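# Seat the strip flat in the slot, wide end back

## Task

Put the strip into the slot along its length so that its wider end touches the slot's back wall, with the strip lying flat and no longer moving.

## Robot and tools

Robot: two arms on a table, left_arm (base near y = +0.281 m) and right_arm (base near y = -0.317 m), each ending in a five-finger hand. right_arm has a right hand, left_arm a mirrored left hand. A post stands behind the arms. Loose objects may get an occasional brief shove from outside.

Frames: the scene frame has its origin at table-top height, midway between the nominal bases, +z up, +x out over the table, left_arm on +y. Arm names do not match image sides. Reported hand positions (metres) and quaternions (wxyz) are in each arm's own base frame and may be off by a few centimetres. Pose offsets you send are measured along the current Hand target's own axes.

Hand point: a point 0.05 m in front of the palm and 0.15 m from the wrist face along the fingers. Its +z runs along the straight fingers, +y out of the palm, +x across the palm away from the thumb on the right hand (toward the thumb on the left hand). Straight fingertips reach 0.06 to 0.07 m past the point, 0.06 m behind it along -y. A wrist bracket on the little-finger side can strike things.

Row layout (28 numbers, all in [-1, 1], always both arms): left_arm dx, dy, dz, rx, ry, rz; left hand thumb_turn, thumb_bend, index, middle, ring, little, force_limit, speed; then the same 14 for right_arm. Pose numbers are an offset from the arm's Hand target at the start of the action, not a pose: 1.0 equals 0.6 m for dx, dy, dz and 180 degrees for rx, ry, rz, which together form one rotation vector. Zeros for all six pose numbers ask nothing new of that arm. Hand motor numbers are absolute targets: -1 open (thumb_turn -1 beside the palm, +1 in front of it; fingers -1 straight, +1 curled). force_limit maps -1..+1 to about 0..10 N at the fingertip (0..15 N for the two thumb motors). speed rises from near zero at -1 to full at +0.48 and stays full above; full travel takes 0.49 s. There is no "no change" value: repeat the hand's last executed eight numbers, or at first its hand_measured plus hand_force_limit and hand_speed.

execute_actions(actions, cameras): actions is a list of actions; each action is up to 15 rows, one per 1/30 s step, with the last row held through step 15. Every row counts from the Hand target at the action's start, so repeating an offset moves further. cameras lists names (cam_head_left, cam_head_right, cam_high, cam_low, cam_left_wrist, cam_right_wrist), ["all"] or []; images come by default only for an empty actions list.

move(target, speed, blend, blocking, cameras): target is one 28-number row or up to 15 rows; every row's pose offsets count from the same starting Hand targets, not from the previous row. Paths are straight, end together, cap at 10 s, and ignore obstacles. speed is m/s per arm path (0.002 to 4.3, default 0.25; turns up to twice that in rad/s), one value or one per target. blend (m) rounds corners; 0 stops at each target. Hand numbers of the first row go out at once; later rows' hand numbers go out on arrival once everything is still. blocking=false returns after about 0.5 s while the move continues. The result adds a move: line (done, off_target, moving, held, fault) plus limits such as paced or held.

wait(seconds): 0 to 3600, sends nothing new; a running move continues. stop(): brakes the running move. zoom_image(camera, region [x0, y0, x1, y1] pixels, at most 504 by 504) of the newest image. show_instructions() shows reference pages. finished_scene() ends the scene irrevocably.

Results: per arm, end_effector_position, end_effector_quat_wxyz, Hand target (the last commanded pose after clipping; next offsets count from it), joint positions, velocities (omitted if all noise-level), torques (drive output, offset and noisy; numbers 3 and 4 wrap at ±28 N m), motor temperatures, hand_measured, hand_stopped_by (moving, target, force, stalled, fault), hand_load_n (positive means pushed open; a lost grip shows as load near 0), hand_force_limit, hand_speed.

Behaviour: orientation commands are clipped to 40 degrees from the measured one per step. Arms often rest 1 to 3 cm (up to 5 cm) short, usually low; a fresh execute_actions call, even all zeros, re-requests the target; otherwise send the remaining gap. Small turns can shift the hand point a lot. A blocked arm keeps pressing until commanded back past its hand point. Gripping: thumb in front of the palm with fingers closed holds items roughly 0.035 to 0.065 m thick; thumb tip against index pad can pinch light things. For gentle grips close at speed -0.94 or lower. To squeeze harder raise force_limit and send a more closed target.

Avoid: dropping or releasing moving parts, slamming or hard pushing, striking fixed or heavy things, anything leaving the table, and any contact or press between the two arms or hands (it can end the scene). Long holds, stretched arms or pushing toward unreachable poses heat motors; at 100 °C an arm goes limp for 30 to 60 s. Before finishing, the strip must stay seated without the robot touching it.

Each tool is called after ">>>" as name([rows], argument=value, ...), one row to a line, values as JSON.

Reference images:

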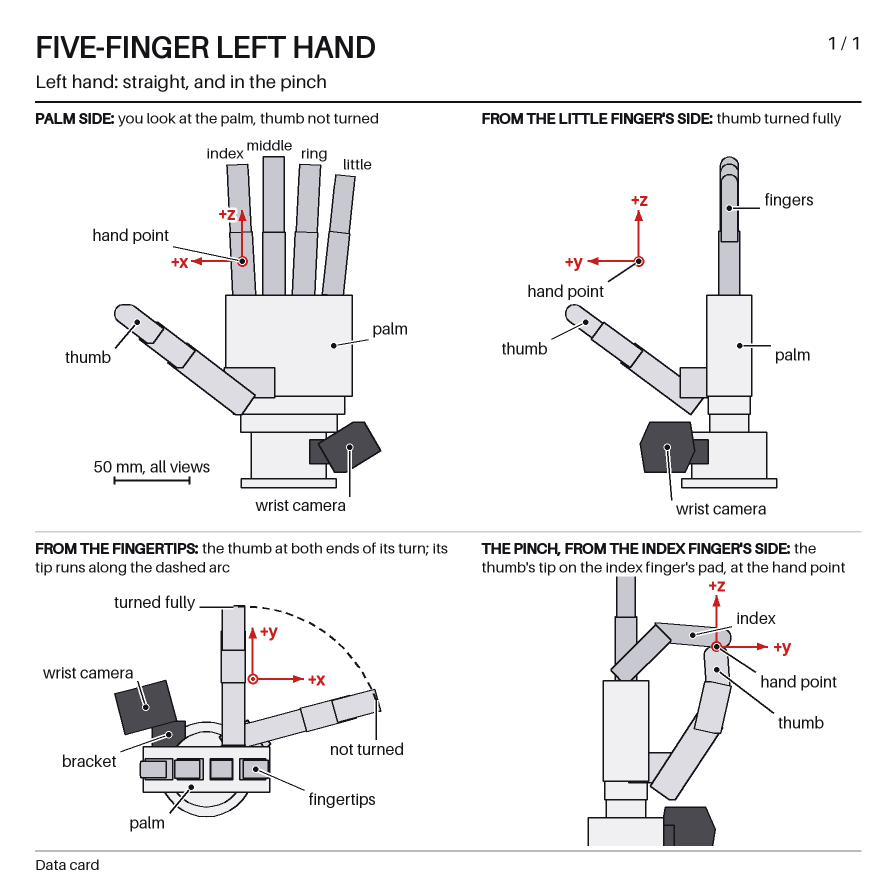

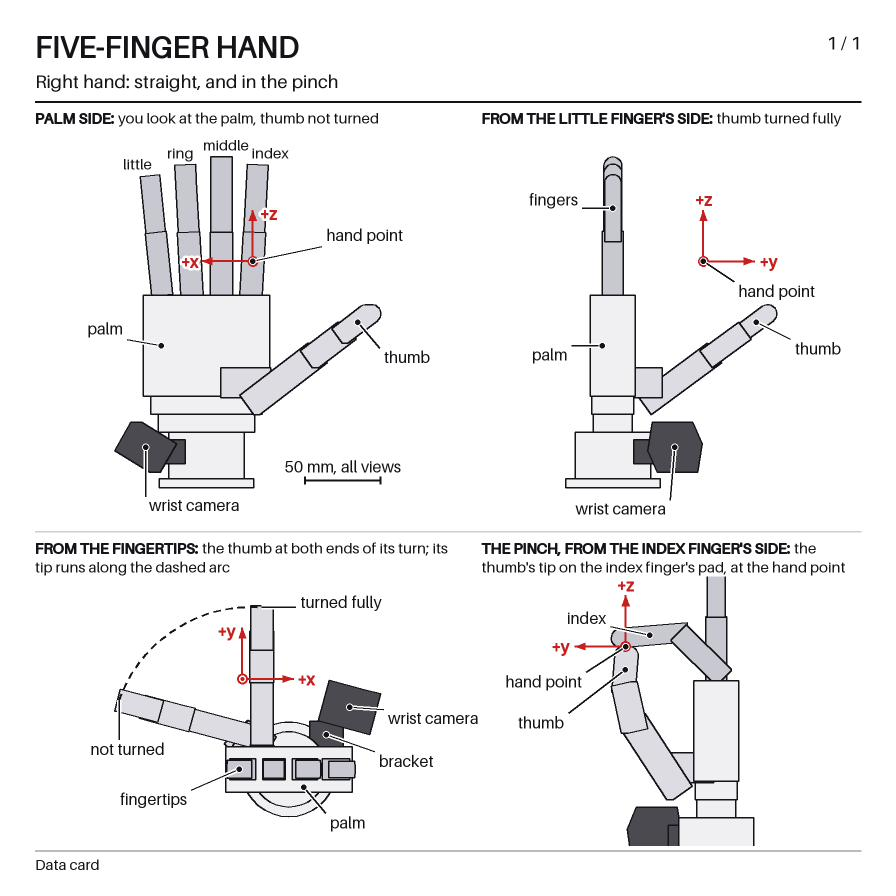

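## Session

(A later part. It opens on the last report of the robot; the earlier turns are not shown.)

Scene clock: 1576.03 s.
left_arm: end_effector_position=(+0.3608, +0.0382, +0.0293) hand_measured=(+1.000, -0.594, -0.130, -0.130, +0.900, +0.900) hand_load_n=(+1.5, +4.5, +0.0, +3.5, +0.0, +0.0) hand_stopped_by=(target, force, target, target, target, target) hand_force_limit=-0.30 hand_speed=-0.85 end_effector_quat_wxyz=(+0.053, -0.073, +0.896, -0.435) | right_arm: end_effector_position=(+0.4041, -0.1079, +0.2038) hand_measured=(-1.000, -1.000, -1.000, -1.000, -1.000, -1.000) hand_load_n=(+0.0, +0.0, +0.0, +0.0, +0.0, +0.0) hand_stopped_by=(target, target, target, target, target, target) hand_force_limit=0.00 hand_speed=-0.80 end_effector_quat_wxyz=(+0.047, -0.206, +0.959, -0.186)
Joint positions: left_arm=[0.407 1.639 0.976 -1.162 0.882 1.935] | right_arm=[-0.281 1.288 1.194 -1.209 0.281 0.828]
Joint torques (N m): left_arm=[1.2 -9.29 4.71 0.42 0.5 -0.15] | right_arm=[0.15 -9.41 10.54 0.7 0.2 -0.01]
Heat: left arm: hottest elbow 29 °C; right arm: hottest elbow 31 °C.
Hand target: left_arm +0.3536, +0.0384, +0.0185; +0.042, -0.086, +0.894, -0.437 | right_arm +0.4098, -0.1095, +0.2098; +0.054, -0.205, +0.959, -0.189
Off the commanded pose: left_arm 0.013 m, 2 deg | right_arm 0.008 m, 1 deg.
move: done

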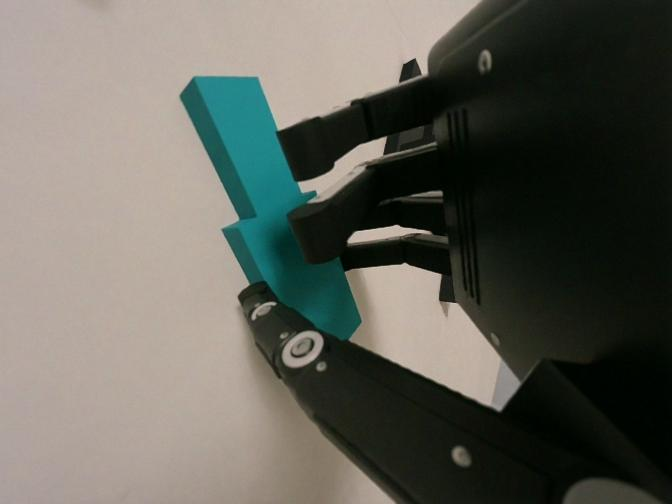

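>>> move(target=[0,0,0,0,0,0,1,-0.3,0.3,-0.13,0.9,0.9,-0.2,-0.9,0,0,0,0,0,0,-1,-1,-1,-1,-1,-1,0,-0.8], speed=0.05, cameras=[])

>>> move(target=[0,0,0,0,0,0,1,-0.3,0.35,0.3,0.9,0.9,0.35,-0.92,0,0,0,0,0,0,-1,-1,-1,-1,-1,-1,0,-0.8], speed=0.05, cameras=["cam_left_wrist","cam_low"])

Scene clock: 1586.50 s.
left_arm: end_effector_position=(+0.3608, +0.0382, +0.0293) hand_measured=(+1.000, -0.594, -0.094, -0.130, +0.900, +0.900) hand_load_n=(+0.5, +6.5, +5.0, +2.0, +0.0, +0.5) hand_stopped_by=(target, force, force, target, target, target) hand_force_limit=-0.20 hand_speed=-0.90 end_effector_quat_wxyz=(+0.053, -0.073, +0.896, -0.435) | right_arm: end_effector_position=(+0.4041, -0.1079, +0.2038) hand_measured=(-1.000, -1.000, -1.000, -1.000, -1.000, -1.000) hand_load_n=(+0.0, +0.0, +0.0, +0.0, +0.0, +0.0) hand_stopped_by=(target, target, target, target, target, target) hand_force_limit=0.00 hand_speed=-0.80 end_effector_quat_wxyz=(+0.047, -0.206, +0.959, -0.186)
Joint positions: left_arm=[0.407 1.639 0.976 -1.162 0.882 1.935] | right_arm=[-0.281 1.288 1.194 -1.209 0.281 0.828]
Joint torques (N m): left_arm=[1.14 -9.29 4.71 0.43 0.5 -0.15] | right_arm=[0.15 -9.35 10.54 0.68 0.2 -0.01]
Heat: left arm: hottest elbow 29 °C; right arm: hottest elbow 31 °C.
Hand target: left_arm +0.3536, +0.0384, +0.0185; +0.042, -0.086, +0.894, -0.437 | right_arm +0.4098, -0.1095, +0.2098; +0.054, -0.205, +0.959, -0.189
Off the commanded pose: left_arm 0.013 m, 2 deg | right_arm 0.008 m, 1 deg.
move: done

Scene clock: 1587.00 s.
left_arm: end_effector_position=(+0.3608, +0.0382, +0.0293) hand_measured=(+1.000, -0.596, -0.082, -0.110, +0.900, +0.900) hand_load_n=(+1.5, +12.0, +6.5, +8.0, +0.0, +0.0) hand_stopped_by=(target, force, force, force, target, target) hand_force_limit=0.35 hand_speed=-0.92 end_effector_quat_wxyz=(+0.053, -0.073, +0.896, -0.436) | right_arm: end_effector_position=(+0.4041, -0.1079, +0.2038) hand_measured=(-1.000, -1.000, -1.000, -1.000, -1.000, -1.000) hand_load_n=(+0.0, +0.0, +0.0, +0.0, +0.0, +0.0) hand_stopped_by=(target, target, target, target, target, target) hand_force_limit=0.00 hand_speed=-0.80 end_effector_quat_wxyz=(+0.047, -0.206, +0.959, -0.186)
Joint positions: left_arm=[0.407 1.639 0.976 -1.162 0.882 1.935] | right_arm=[-0.281 1.288 1.194 -1.209 0.281 0.828]
Joint torques (N m): left_arm=[1.2 -9.23 4.71 0.43 0.48 -0.15] | right_arm=[0.15 -9.35 10.55 0.68 0.2 -0.01]
Heat: left arm: hottest elbow 29 °C; right arm: hottest elbow 31 °C.
Hand target: left_arm +0.3536, +0.0384, +0.0185; +0.042, -0.086, +0.894, -0.437 | right_arm +0.4098, -0.1095, +0.2098; +0.054, -0.205, +0.959, -0.189
Off the commanded pose: left_arm 0.013 m, 2 deg | right_arm 0.008 m, 1 deg.
move: done
Images, in order (width x height): cam_low 672x504, cam_left_wrist 672x504.

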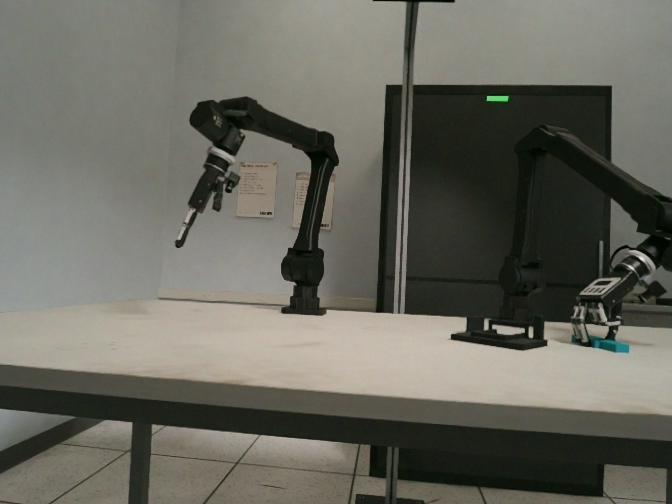

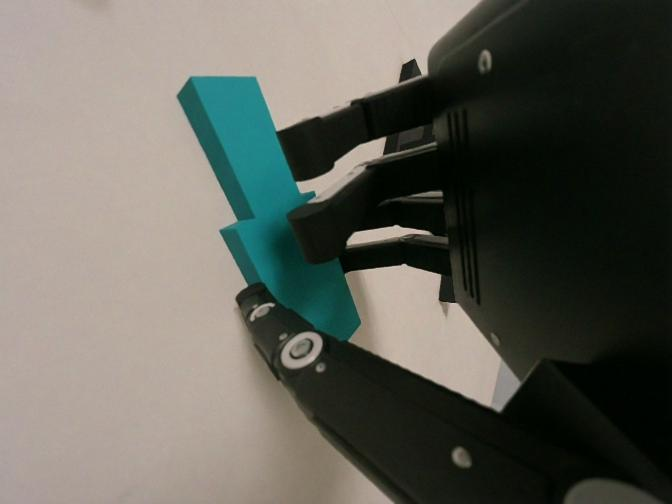

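Lift.

>>> move(target=[0,-0.1051,-0.0821,0,0,0,1,-0.3,0.35,0.3,0.9,0.9,0.35,-0.92,0,0,0,0,0,0,-1,-1,-1,-1,-1,-1,0,-0.8], speed=0.06, cameras=["cam_left_wrist","cam_low"])

>>> zoom_image(camera="cam_low", region=[532, 250, 672, 370])

Scene clock: 1595.00 s.
left_arm: end_effector_position=(+0.3366, +0.0288, +0.0803) hand_measured=(+1.000, -0.596, -0.082, -0.110, +0.900, +0.900) hand_load_n=(+2.0, +13.0, +5.0, +7.5, +0.5, +0.0) hand_stopped_by=(target, force, force, force, target, target) hand_force_limit=0.35 hand_speed=-0.92 end_effector_quat_wxyz=(+0.022, -0.088, +0.892, -0.443) | right_arm: end_effector_position=(+0.4041, -0.1079, +0.2038) hand_measured=(-1.000, -1.000, -1.000, -1.000, -1.000, -1.000) hand_load_n=(+0.0, -0.5, +0.0, -0.5, +0.0, +0.0) hand_stopped_by=(target, target, target, target, target, target) hand_force_limit=0.00 hand_speed=-0.80 end_effector_quat_wxyz=(+0.047, -0.206, +0.959, -0.186)
Joint positions: left_arm=[0.407 1.544 1.004 -1.356 0.877 1.935] | right_arm=[-0.281 1.288 1.194 -1.209 0.281 0.828]
Joint torques (N m): left_arm=[1.2 -10.75 9.72 -0.76 0.68 -0.16] | right_arm=[0.15 -9.35 10.54 0.68 0.2 -0.01]
Heat: left arm: hottest elbow 29 °C; right arm: hottest elbow 31 °C.
Hand target: left_arm +0.3536, +0.0385, +0.0984; +0.042, -0.086, +0.894, -0.437 | right_arm +0.4098, -0.1095, +0.2098; +0.054, -0.205, +0.959, -0.189
Off the commanded pose: left_arm 0.027 m, 2 deg | right_arm 0.008 m, 1 deg.
move: off_target (left_arm)
Images, in order (width x height): cam_low 672x504, cam_left_wrist 672x504.

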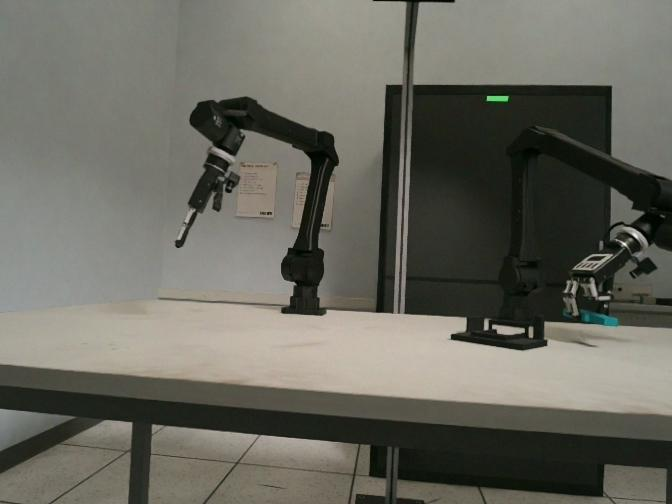

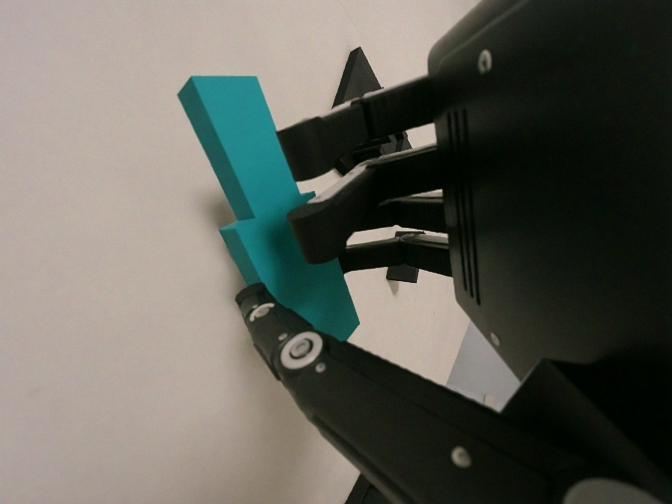

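Scaled by 3.600 from the camera's image (finer frame: 960x720).

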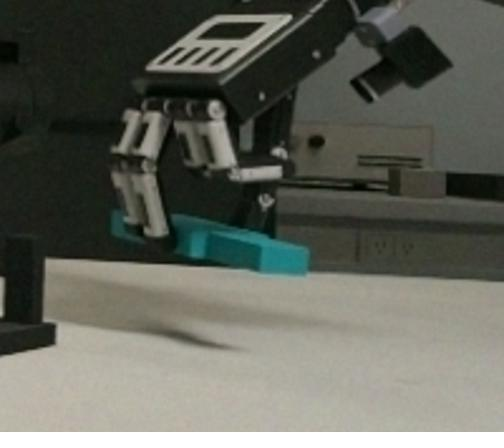

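>>> move(target=[0.0186,-0.0535,-0.0712,0,-0.2802,-0.2189,1,-0.3,0.35,0.3,0.9,0.9,0.35,-0.92,0,0,0,0,0,0,-1,-1,-1,-1,-1,-1,0,-0.8], speed=0.2, cameras=["cam_left_wrist","cam_high"])

Scene clock: 1633.90 s.
left_arm: end_effector_position=(+0.3372, +0.0533, +0.1462) hand_measured=(+1.000, -0.596, -0.082, -0.110, +0.900, +0.900) hand_load_n=(+2.0, +13.0, +5.0, +7.0, +0.0, +0.0) hand_stopped_by=(target, force, force, force, target, target) hand_force_limit=0.35 hand_speed=-0.92 end_effector_quat_wxyz=(+0.258, -0.550, +0.717, -0.342) | right_arm: end_effector_position=(+0.4041, -0.1079, +0.2038) hand_measured=(-1.000, -1.000, -1.000, -1.000, -1.000, -1.000) hand_load_n=(+0.0, +0.0, +0.0, +0.0, +0.0, +0.0) hand_stopped_by=(target, target, target, target, target, target) hand_force_limit=0.00 hand_speed=-0.80 end_effector_quat_wxyz=(+0.047, -0.206, +0.959, -0.186)
Joint positions: left_arm=[0.448 0.915 0.644 -0.556 0.535 0.497] | right_arm=[-0.281 1.288 1.194 -1.209 0.281 0.828]
Joint torques (N m): left_arm=[-0.09 -5.07 8.02 2.28 0.23 -0.23] | right_arm=[0.15 -9.41 10.5 0.69 0.2 -0.01]
Heat: left arm: hottest elbow 32 °C; right arm: hottest elbow 31 °C.
Hand target: left_arm +0.3400, +0.0501, +0.1500; +0.266, -0.547, +0.713, -0.348 | right_arm +0.4098, -0.1095, +0.2098; +0.054, -0.205, +0.959, -0.189
Off the commanded pose: left_arm 0.006 m, 1 deg | right_arm 0.008 m, 1 deg.
move: done
Images, in order (width x height): cam_high 672x504, cam_left_wrist 672x504.

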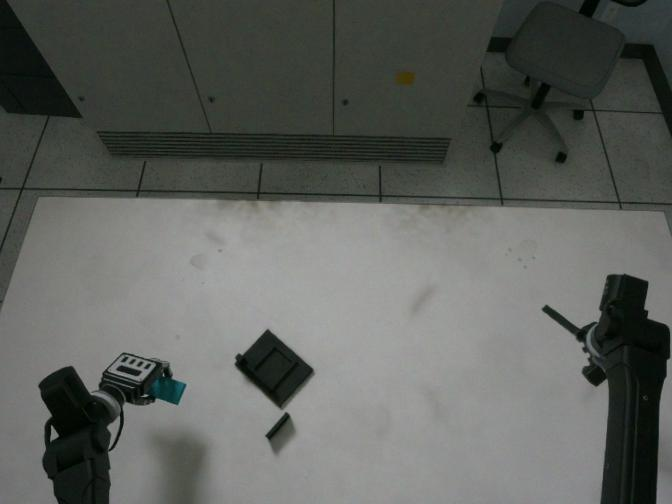

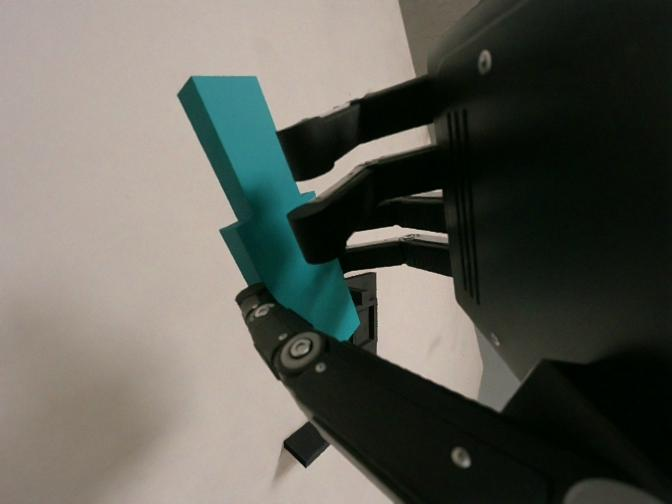

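>>> move(target=[0.152,0.0647,0.0255,0,-0.2933,-0.2292,1,-0.3,0.35,0.3,0.9,0.9,0.35,-0.92,0,0,0,0,0,0,-1,-1,-1,-1,-1,-1,0,-0.8], speed=0.15, cameras=["cam_left_wrist","cam_high","cam_low","cam_head_left"])

Scene clock: 1654.53 s.
left_arm: end_effector_position=(+0.2818, -0.0228, +0.0832) hand_measured=(+1.000, -0.596, -0.082, -0.110, +0.900, +0.900) hand_load_n=(+1.5, +13.0, +5.5, +7.0, +0.0, +0.0) hand_stopped_by=(target, force, force, force, target, target) hand_force_limit=0.35 hand_speed=-0.92 end_effector_quat_wxyz=(-0.414, +0.849, -0.309, +0.114) | right_arm: end_effector_position=(+0.4041, -0.1079, +0.2038) hand_measured=(-1.000, -1.000, -1.000, -1.000, -1.000, -1.000) hand_load_n=(+0.0, +0.0, +0.0, +0.0, +0.0, -0.5) hand_stopped_by=(target, target, target, target, target, target) hand_force_limit=0.00 hand_speed=-0.80 end_effector_quat_wxyz=(+0.047, -0.206, +0.959, -0.186)
Joint positions: left_arm=[-0.462 0.944 0.54 -0.979 -0.872 -1.246] | right_arm=[-0.281 1.288 1.194 -1.209 0.281 0.828]
Joint torques (N m): left_arm=[-0.03 -2.96 11.89 0.29 -1.23 -0.17] | right_arm=[0.09 -9.41 10.52 0.69 0.2 -0.01]
Heat: left arm: hottest elbow 32 °C; right arm: hottest elbow 31 °C.
Hand target: left_arm +0.3049, -0.0349, +0.1103; -0.414, +0.850, -0.293, +0.143 | right_arm +0.4098, -0.1095, +0.2098; +0.054, -0.205, +0.959, -0.189
Off the commanded pose: left_arm 0.038 m, 4 deg | right_arm 0.008 m, 1 deg.
move: off_target (left_arm)
Images, in order (width x height): cam_head_left 672x504, cam_high 672x504, cam_low 672x504, cam_left_wrist 672x504.

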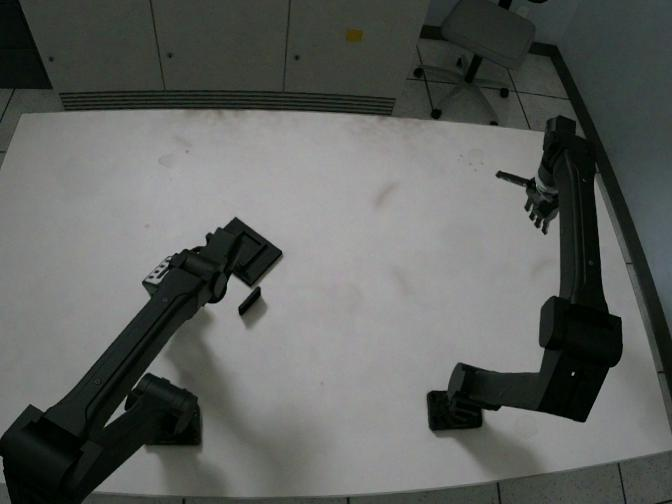

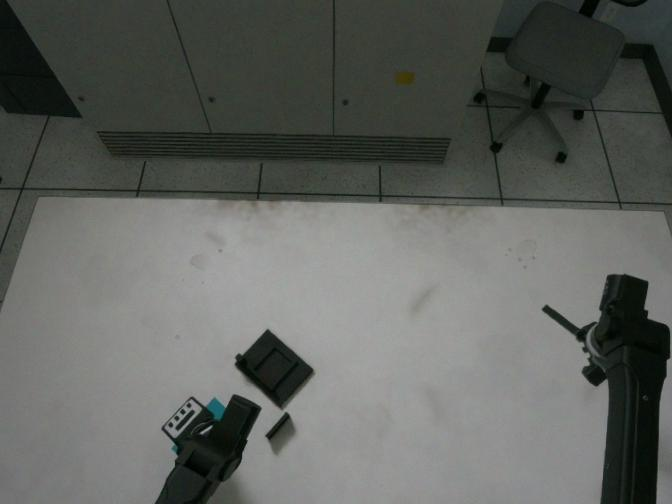

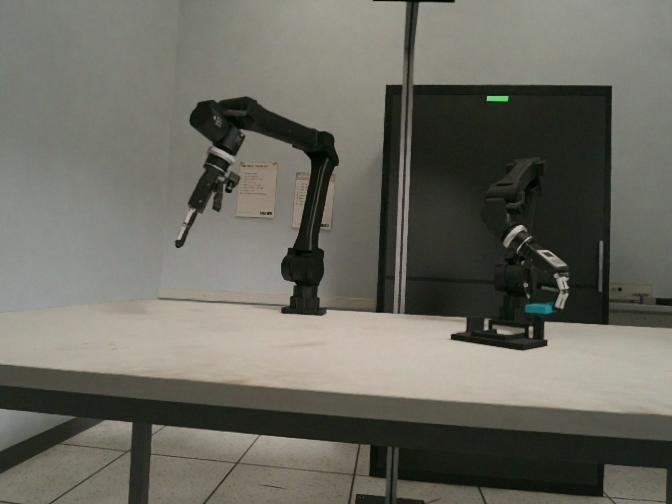

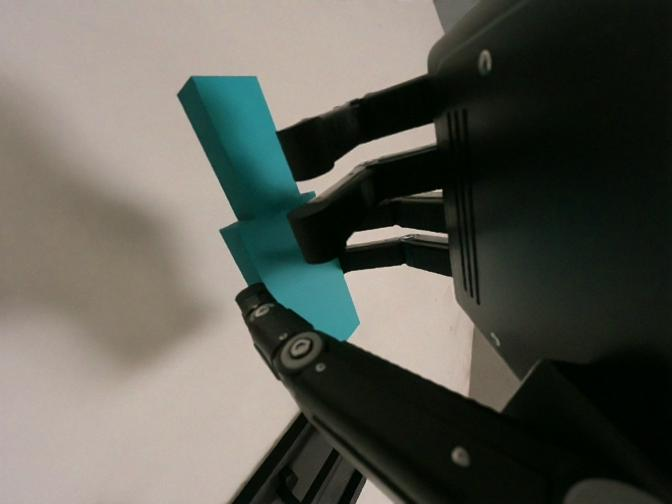

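>>> zoom_image(camera="cam_left_wrist", region=[180, 350, 400, 504])

>>> zoom_image(camera="cam_high", region=[130, 310, 330, 500])

>>> zoom_image(camera="cam_low", region=[420, 220, 620, 370])

Scaled by 2.291 from the camera's image (finer frame: 960x720).

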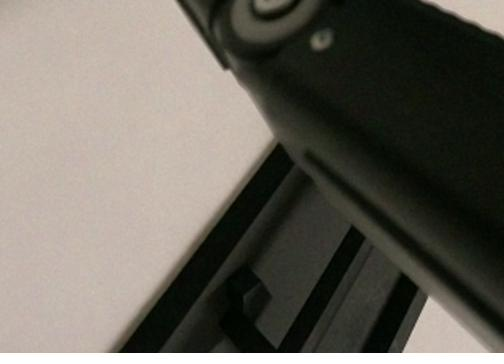

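Scaled by 2.520 from the camera's image (finer frame: 960x720).

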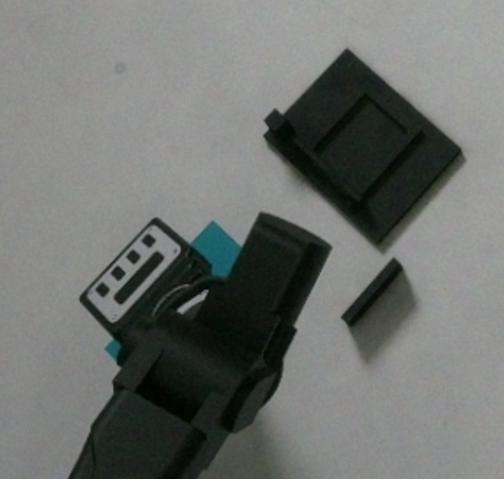

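Scaled by 2.520 from the camera's image (finer frame: 960x720).

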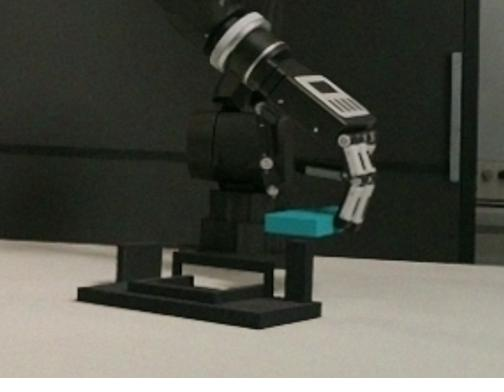

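>>> zoom_image(camera="cam_high", region=[190, 380, 250, 440])

>>> zoom_image(camera="cam_high", region=[225, 320, 325, 420])

Scaled by 8.400 from the camera's image (finer frame: 960x720).

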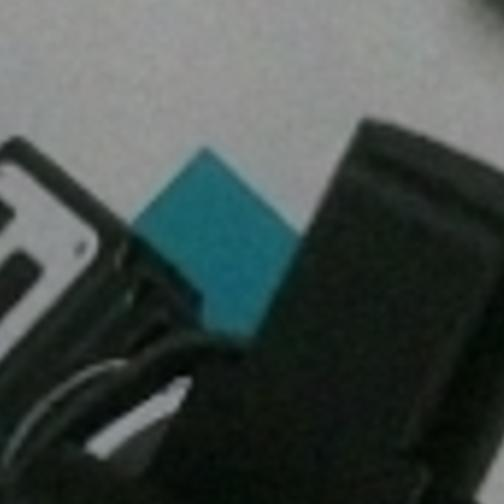

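Scaled by 5.040 from the camera's image (finer frame: 960x720).

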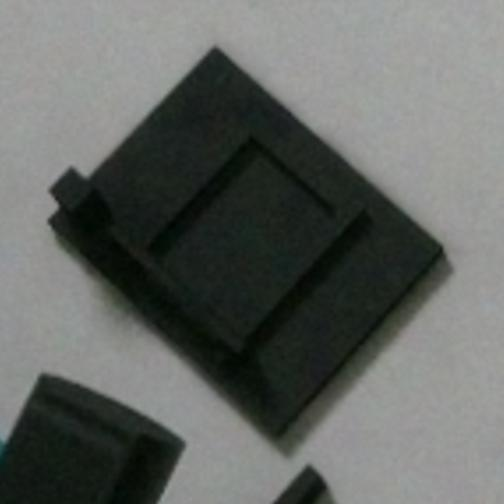

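>>> move(target=[0.0573,0.0586,0.0549,0,-0.0044,-0.0034,1,-0.3,0.35,0.3,0.9,0.9,0.35,-0.92,0,0,0,0,0,0,-1,-1,-1,-1,-1,-1,0,-0.8], speed=0.06, cameras=["cam_left_wrist","cam_high","cam_low"])

>>> zoom_image(camera="cam_left_wrist", region=[180, 220, 500, 504])

>>> zoom_image(camera="cam_high", region=[170, 320, 330, 460])

>>> zoom_image(camera="cam_low", region=[420, 250, 600, 370])

Scene clock: 1734.10 s.
left_arm: end_effector_position=(+0.3057, -0.0376, +0.0405) hand_measured=(+1.000, -0.596, -0.082, -0.110, +0.900, +0.900) hand_load_n=(+2.0, +13.0, +5.5, +7.5, +0.5, +0.0) hand_stopped_by=(target, force, force, force, target, target) hand_force_limit=0.35 hand_speed=-0.92 end_effector_quat_wxyz=(-0.416, +0.850, -0.304, +0.104) | right_arm: end_effector_position=(+0.4041, -0.1079, +0.2038) hand_measured=(-1.000, -1.000, -1.000, -1.000, -1.000, -1.000) hand_load_n=(+0.0, -0.5, +0.0, +0.0, +0.0, +0.0) hand_stopped_by=(target, target, target, target, target, target) hand_force_limit=0.00 hand_speed=-0.80 end_effector_quat_wxyz=(+0.047, -0.206, +0.959, -0.186)
Joint positions: left_arm=[-0.477 1.15 0.54 -0.827 -0.88 -1.297] | right_arm=[-0.281 1.288 1.194 -1.209 0.281 0.828]
Joint torques (N m): left_arm=[0.03 -4.66 10.56 1.06 -1.24 -0.19] | right_arm=[0.15 -9.29 10.54 0.7 0.21 -0.01]
Motor temperatures (°C): left_arm=[24 24 42 23 25 21] | right_arm=[24 24 31 22 23 19]
Heat: left arm: hottest elbow 42 °C; right arm: hottest elbow 31 °C.
Hand target: left_arm +0.3347, -0.0527, +0.0623; -0.415, +0.853, -0.285, +0.139 | right_arm +0.4098, -0.1095, +0.2098; +0.054, -0.205, +0.959, -0.189
Off the commanded pose: left_arm 0.039 m, 5 deg | right_arm 0.008 m, 1 deg.
move: off_target (left_arm)
Images, in order (width x height): cam_high 672x504, cam_low 672x504, cam_left_wrist 672x504.

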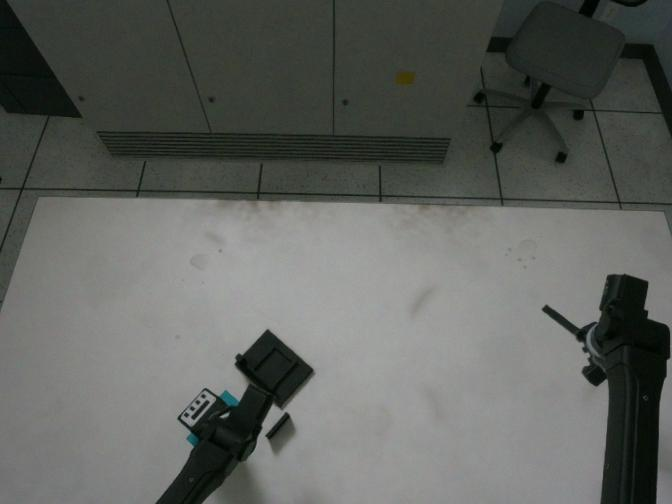

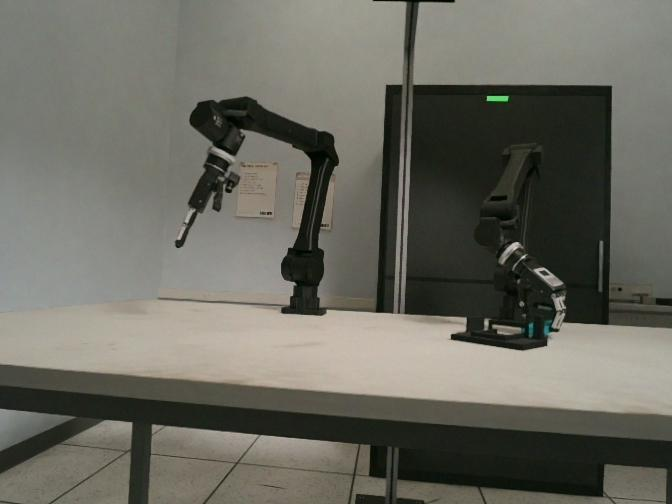

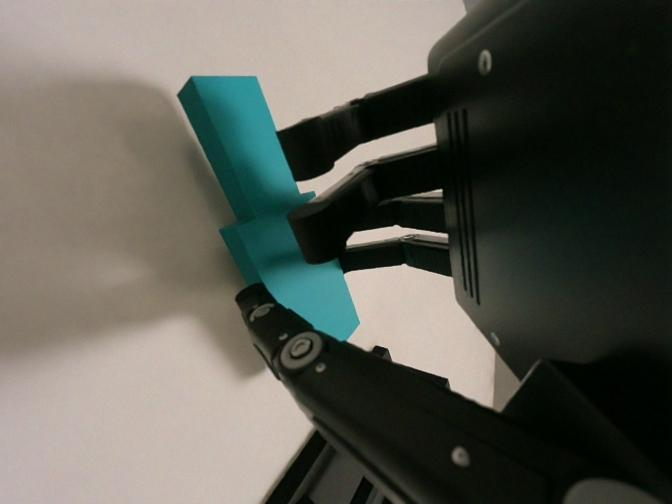

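Scaled by 1.575 from the camera's image (finer frame: 960x720).

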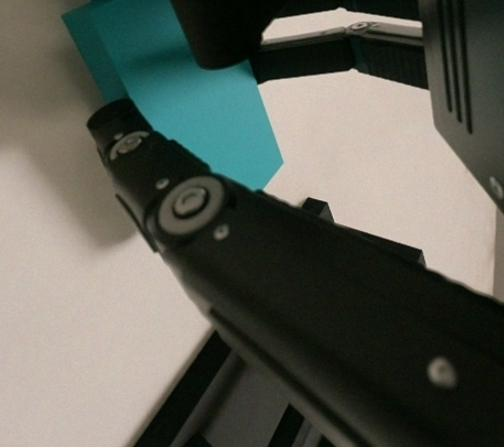

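Scaled by 3.150 from the camera's image (finer frame: 960x720).

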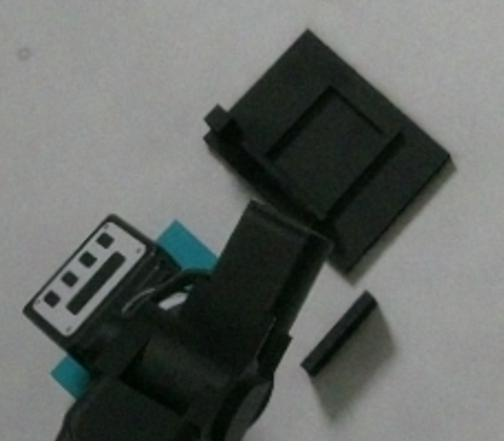

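Scaled by 2.800 from the camera's image (finer frame: 960x720).

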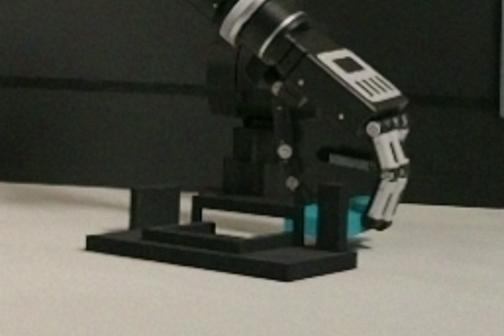

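>>> move(target=[-0.001,0.0229,-0.0456,0,0.0151,-0.0193,1,-0.3,0.35,0.3,0.9,0.9,0.35,-0.92,0,0,0,0,0,0,-1,-1,-1,-1,-1,-1,0,-0.8], speed=0.06, cameras=["cam_left_wrist","cam_high","cam_low"])

>>> zoom_image(camera="cam_left_wrist", region=[180, 220, 500, 504])

>>> zoom_image(camera="cam_high", region=[170, 320, 330, 460])

>>> zoom_image(camera="cam_low", region=[420, 250, 600, 370])

Scene clock: 1788.70 s.
left_arm: end_effector_position=(+0.3013, -0.0658, +0.0499) hand_measured=(+1.000, -0.596, -0.082, -0.110, +0.900, +0.900) hand_load_n=(+2.0, +13.0, +5.0, +7.0, +0.0, +0.0) hand_stopped_by=(target, force, force, force, target, target) hand_force_limit=0.35 hand_speed=-0.92 end_effector_quat_wxyz=(-0.406, +0.856, -0.283, +0.148) | right_arm: end_effector_position=(+0.4041, -0.1079, +0.2038) hand_measured=(-1.000, -1.000, -1.000, -1.000, -1.000, -1.000) hand_load_n=(-0.5, +0.0, +0.0, +0.0, +0.0, +0.0) hand_stopped_by=(target, target, target, target, target, target) hand_force_limit=0.00 hand_speed=-0.80 end_effector_quat_wxyz=(+0.047, -0.206, +0.959, -0.186)
Joint positions: left_arm=[-0.582 1.122 0.54 -0.882 -0.889 -1.463] | right_arm=[-0.281 1.288 1.194 -1.209 0.281 0.828]
Joint torques (N m): left_arm=[-0.03 -5.36 9.24 0.16 -1.25 -0.22] | right_arm=[0.15 -9.35 10.54 0.69 0.2 -0.01]
Heat: left arm: hottest elbow 41 °C; right arm: hottest elbow 31 °C.
Hand target: left_arm +0.3161, -0.0764, +0.0683; -0.404, +0.857, -0.269, +0.172 | right_arm +0.4098, -0.1095, +0.2098; +0.054, -0.205, +0.959, -0.189
Off the commanded pose: left_arm 0.026 m, 3 deg | right_arm 0.008 m, 1 deg.
move: off_target (left_arm)
Images, in order (width x height): cam_high 672x504, cam_low 672x504, cam_left_wrist 672x504.

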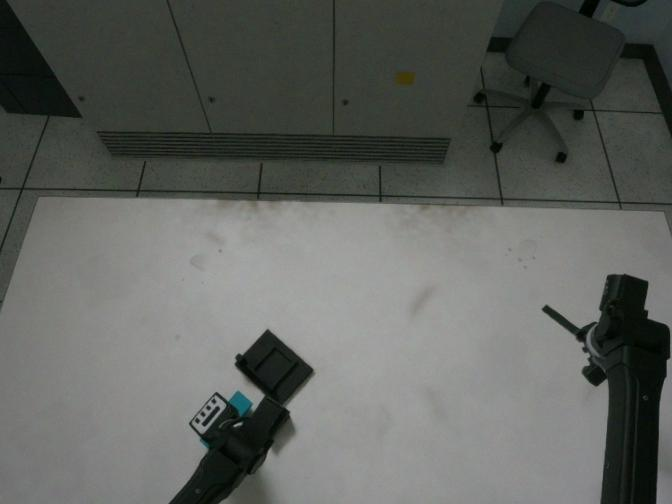

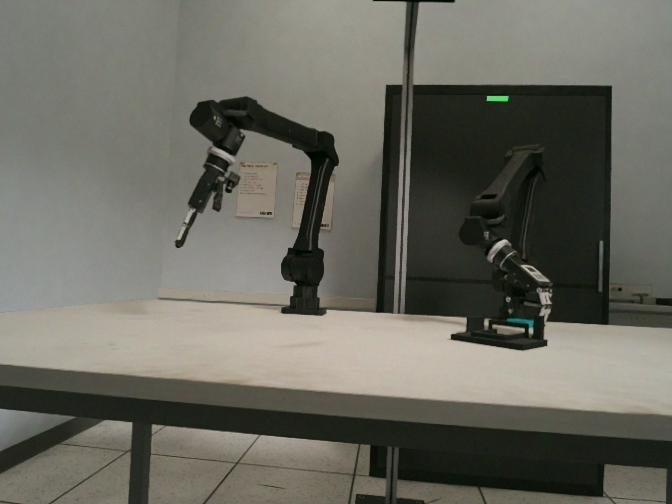

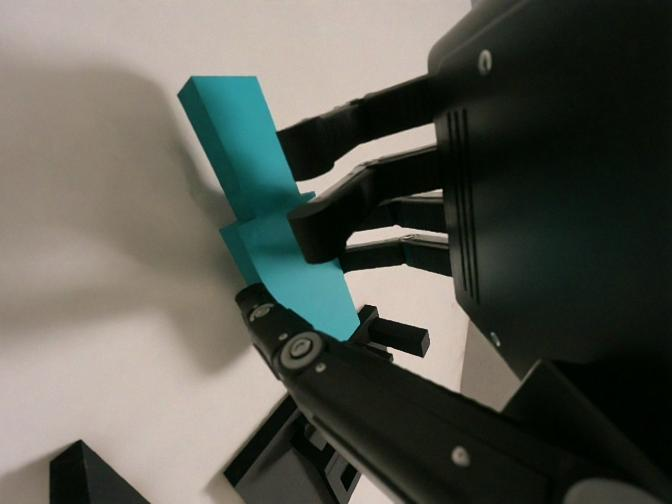

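Scaled by 1.575 from the camera's image (finer frame: 960x720).

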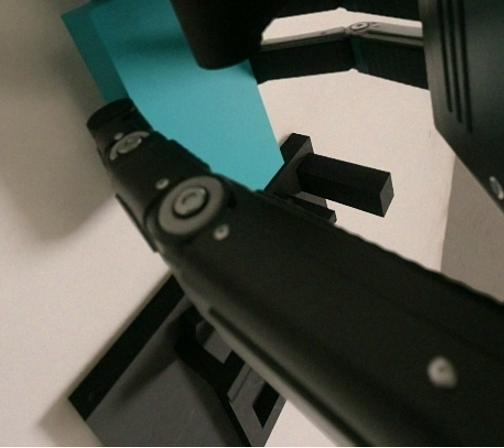

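Scaled by 3.150 from the camera's image (finer frame: 960x720).

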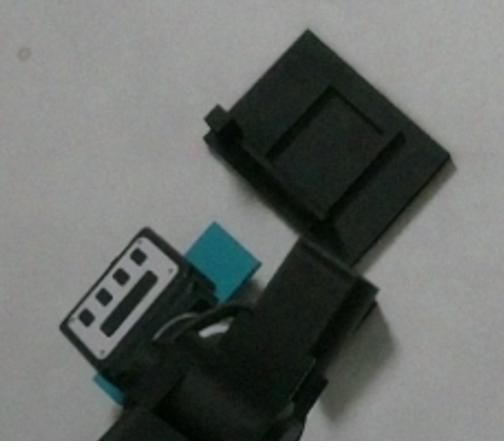

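Scaled by 2.800 from the camera's image (finer frame: 960x720).

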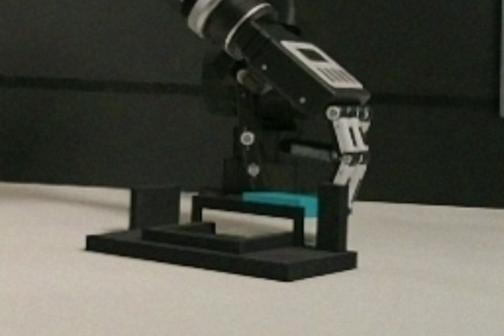

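>>> zoom_image(camera="cam_high", region=[230, 325, 320, 405])

>>> zoom_image(camera="cam_high", region=[190, 370, 270, 450])

>>> zoom_image(camera="cam_low", region=[445, 290, 560, 360])

Scaled by 5.600 from the camera's image (finer frame: 960x720).

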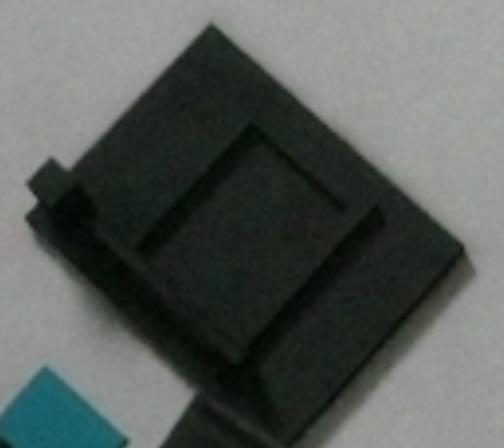

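Scaled by 6.300 from the camera's image (finer frame: 960x720).

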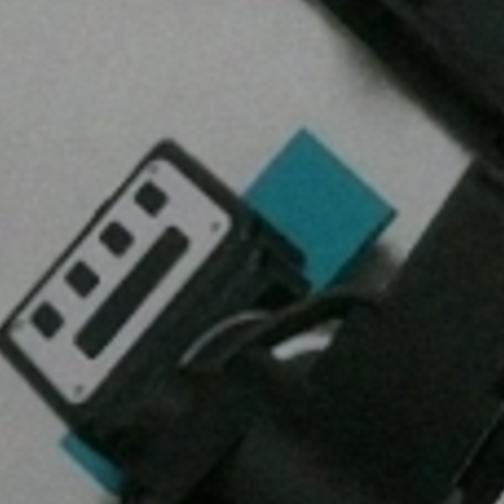

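Scaled by 4.383 from the camera's image (finer frame: 960x720).

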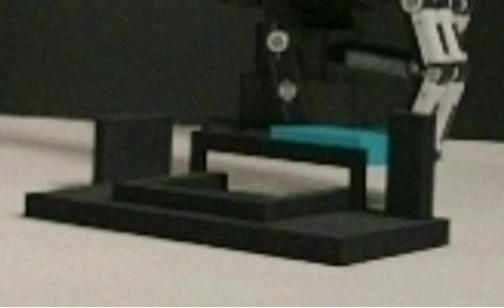

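>>> zoom_image(camera="cam_left_wrist", region=[200, 380, 380, 504])

>>> zoom_image(camera="cam_left_wrist", region=[320, 280, 460, 380])

Scaled by 2.800 from the camera's image (finer frame: 960x720).

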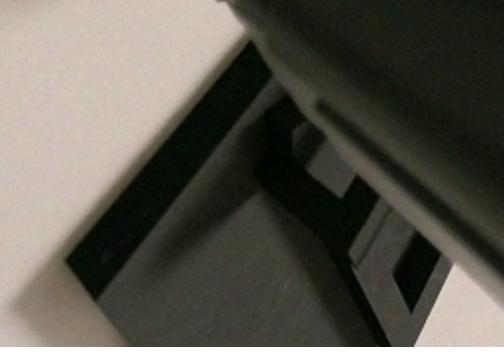

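Scaled by 3.600 from the camera's image (finer frame: 960x720).

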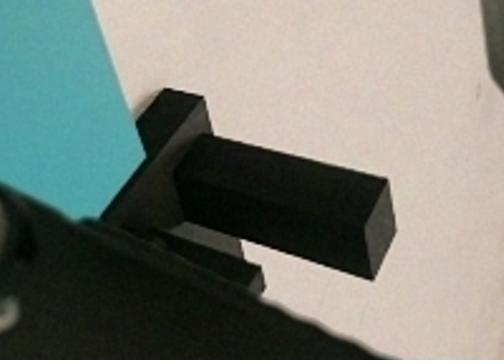

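>>> move(target=[0.052,0.0141,0.013,0,-0.0103,0.0131,1,-0.3,0.35,0.3,0.9,0.9,0.35,-0.92,0,0,0,0,0,0,-1,-1,-1,-1,-1,-1,0,-0.8], speed=0.05, cameras=["cam_left_wrist","cam_high","cam_low"])

>>> zoom_image(camera="cam_left_wrist", region=[180, 220, 500, 504])

>>> zoom_image(camera="cam_high", region=[190, 325, 310, 445])

>>> zoom_image(camera="cam_low", region=[445, 270, 575, 360])

Scene clock: 1942.93 s.
left_arm: end_effector_position=(+0.3212, -0.0800, +0.0403) hand_measured=(+1.000, -0.596, -0.082, -0.110, +0.900, +0.900) hand_load_n=(+1.5, +13.5, +5.0, +7.0, +0.0, +0.0) hand_stopped_by=(target, force, force, force, target, target) hand_force_limit=0.35 hand_speed=-0.92 end_effector_quat_wxyz=(-0.414, +0.853, -0.294, +0.125) | right_arm: end_effector_position=(+0.4041, -0.1079, +0.2038) hand_measured=(-1.000, -1.000, -1.000, -1.000, -1.000, -1.000) hand_load_n=(+0.0, +0.0, +0.0, +0.0, +0.5, +0.0) hand_stopped_by=(target, target, target, target, target, target) hand_force_limit=0.00 hand_speed=-0.80 end_effector_quat_wxyz=(+0.047, -0.206, +0.959, -0.186)
Joint positions: left_arm=[-0.587 1.256 0.616 -0.884 -0.893 -1.472] | right_arm=[-0.281 1.288 1.194 -1.209 0.281 0.828]
Joint torques (N m): left_arm=[0.03 -5.77 10.04 0.1 -1.26 -0.25] | right_arm=[0.09 -9.47 10.55 0.68 0.2 -0.01]
Heat: left arm: hottest elbow 38 °C; right arm: hottest elbow 31 °C.
Hand target: left_arm +0.3423, -0.0949, +0.0593; -0.411, +0.854, -0.280, +0.149 | right_arm +0.4098, -0.1095, +0.2098; +0.054, -0.205, +0.959, -0.189
Off the commanded pose: left_arm 0.032 m, 3 deg | right_arm 0.008 m, 1 deg.
move: off_target (left_arm)
Images, in order (width x height): cam_high 672x504, cam_low 672x504, cam_left_wrist 672x504.

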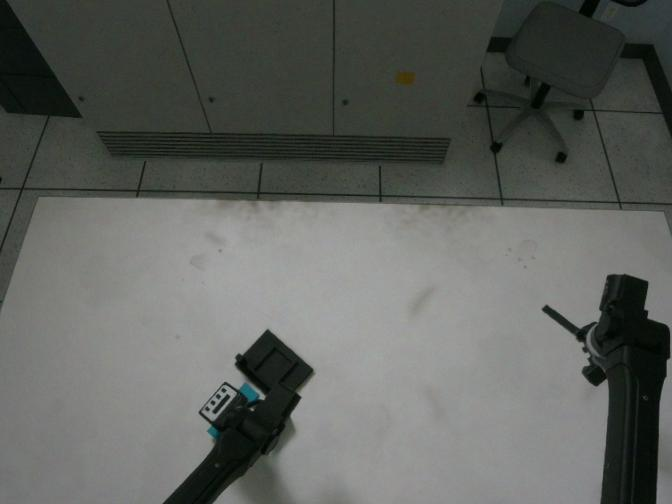

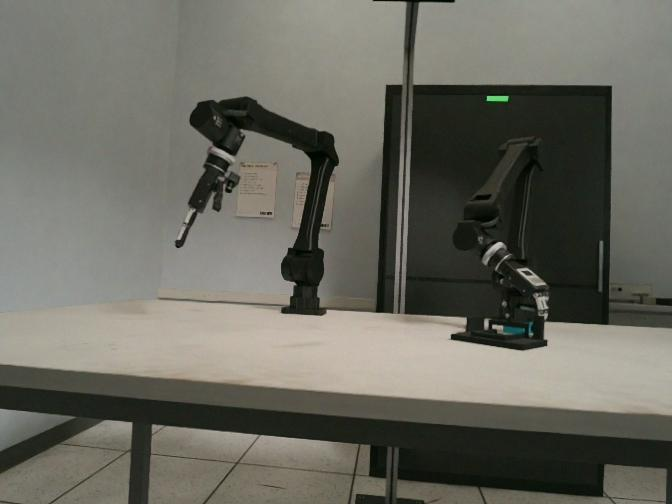

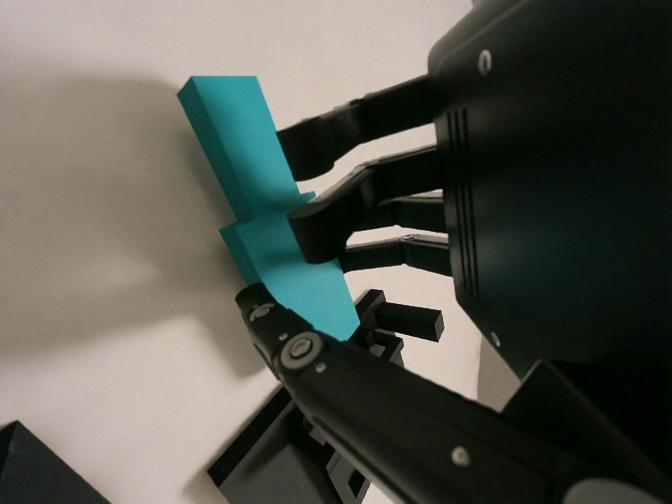

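Scaled by 1.575 from the camera's image (finer frame: 960x720).

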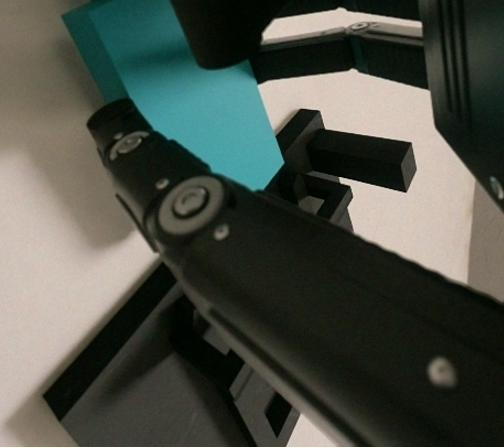

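Scaled by 4.200 from the camera's image (finer frame: 960x720).

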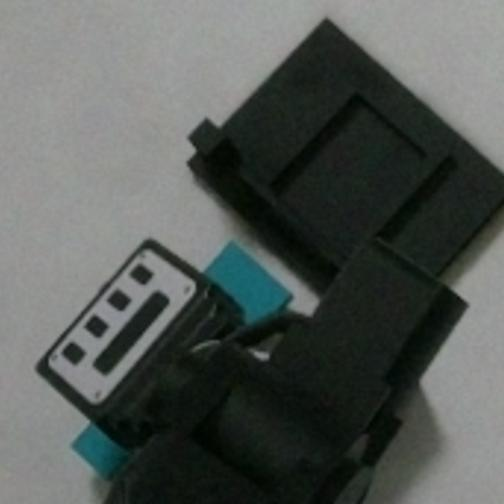

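Scaled by 3.877 from the camera's image (finer frame: 960x720).

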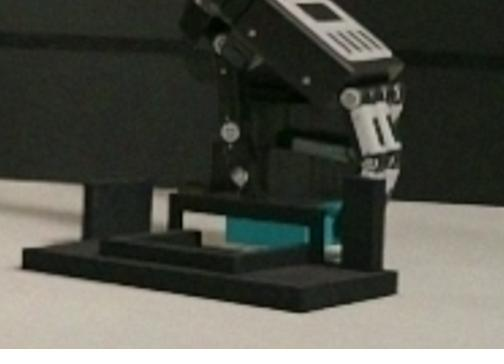

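>>> zoom_image(camera="cam_low", region=[480, 300, 560, 350])

>>> zoom_image(camera="cam_high", region=[220, 370, 280, 430])

Scaled by 6.300 from the camera's image (finer frame: 960x720).

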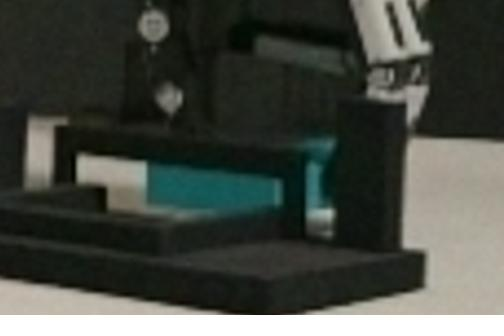

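Scaled by 8.400 from the camera's image (finer frame: 960x720).

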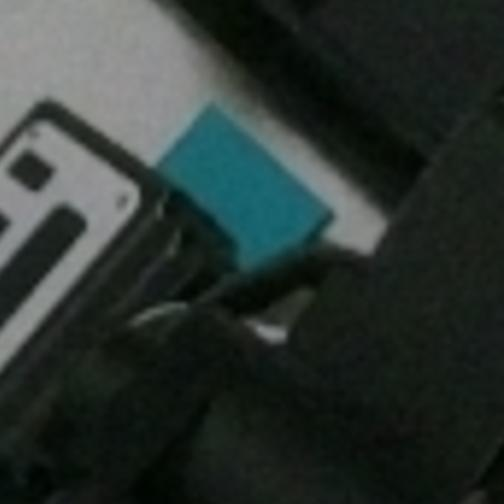

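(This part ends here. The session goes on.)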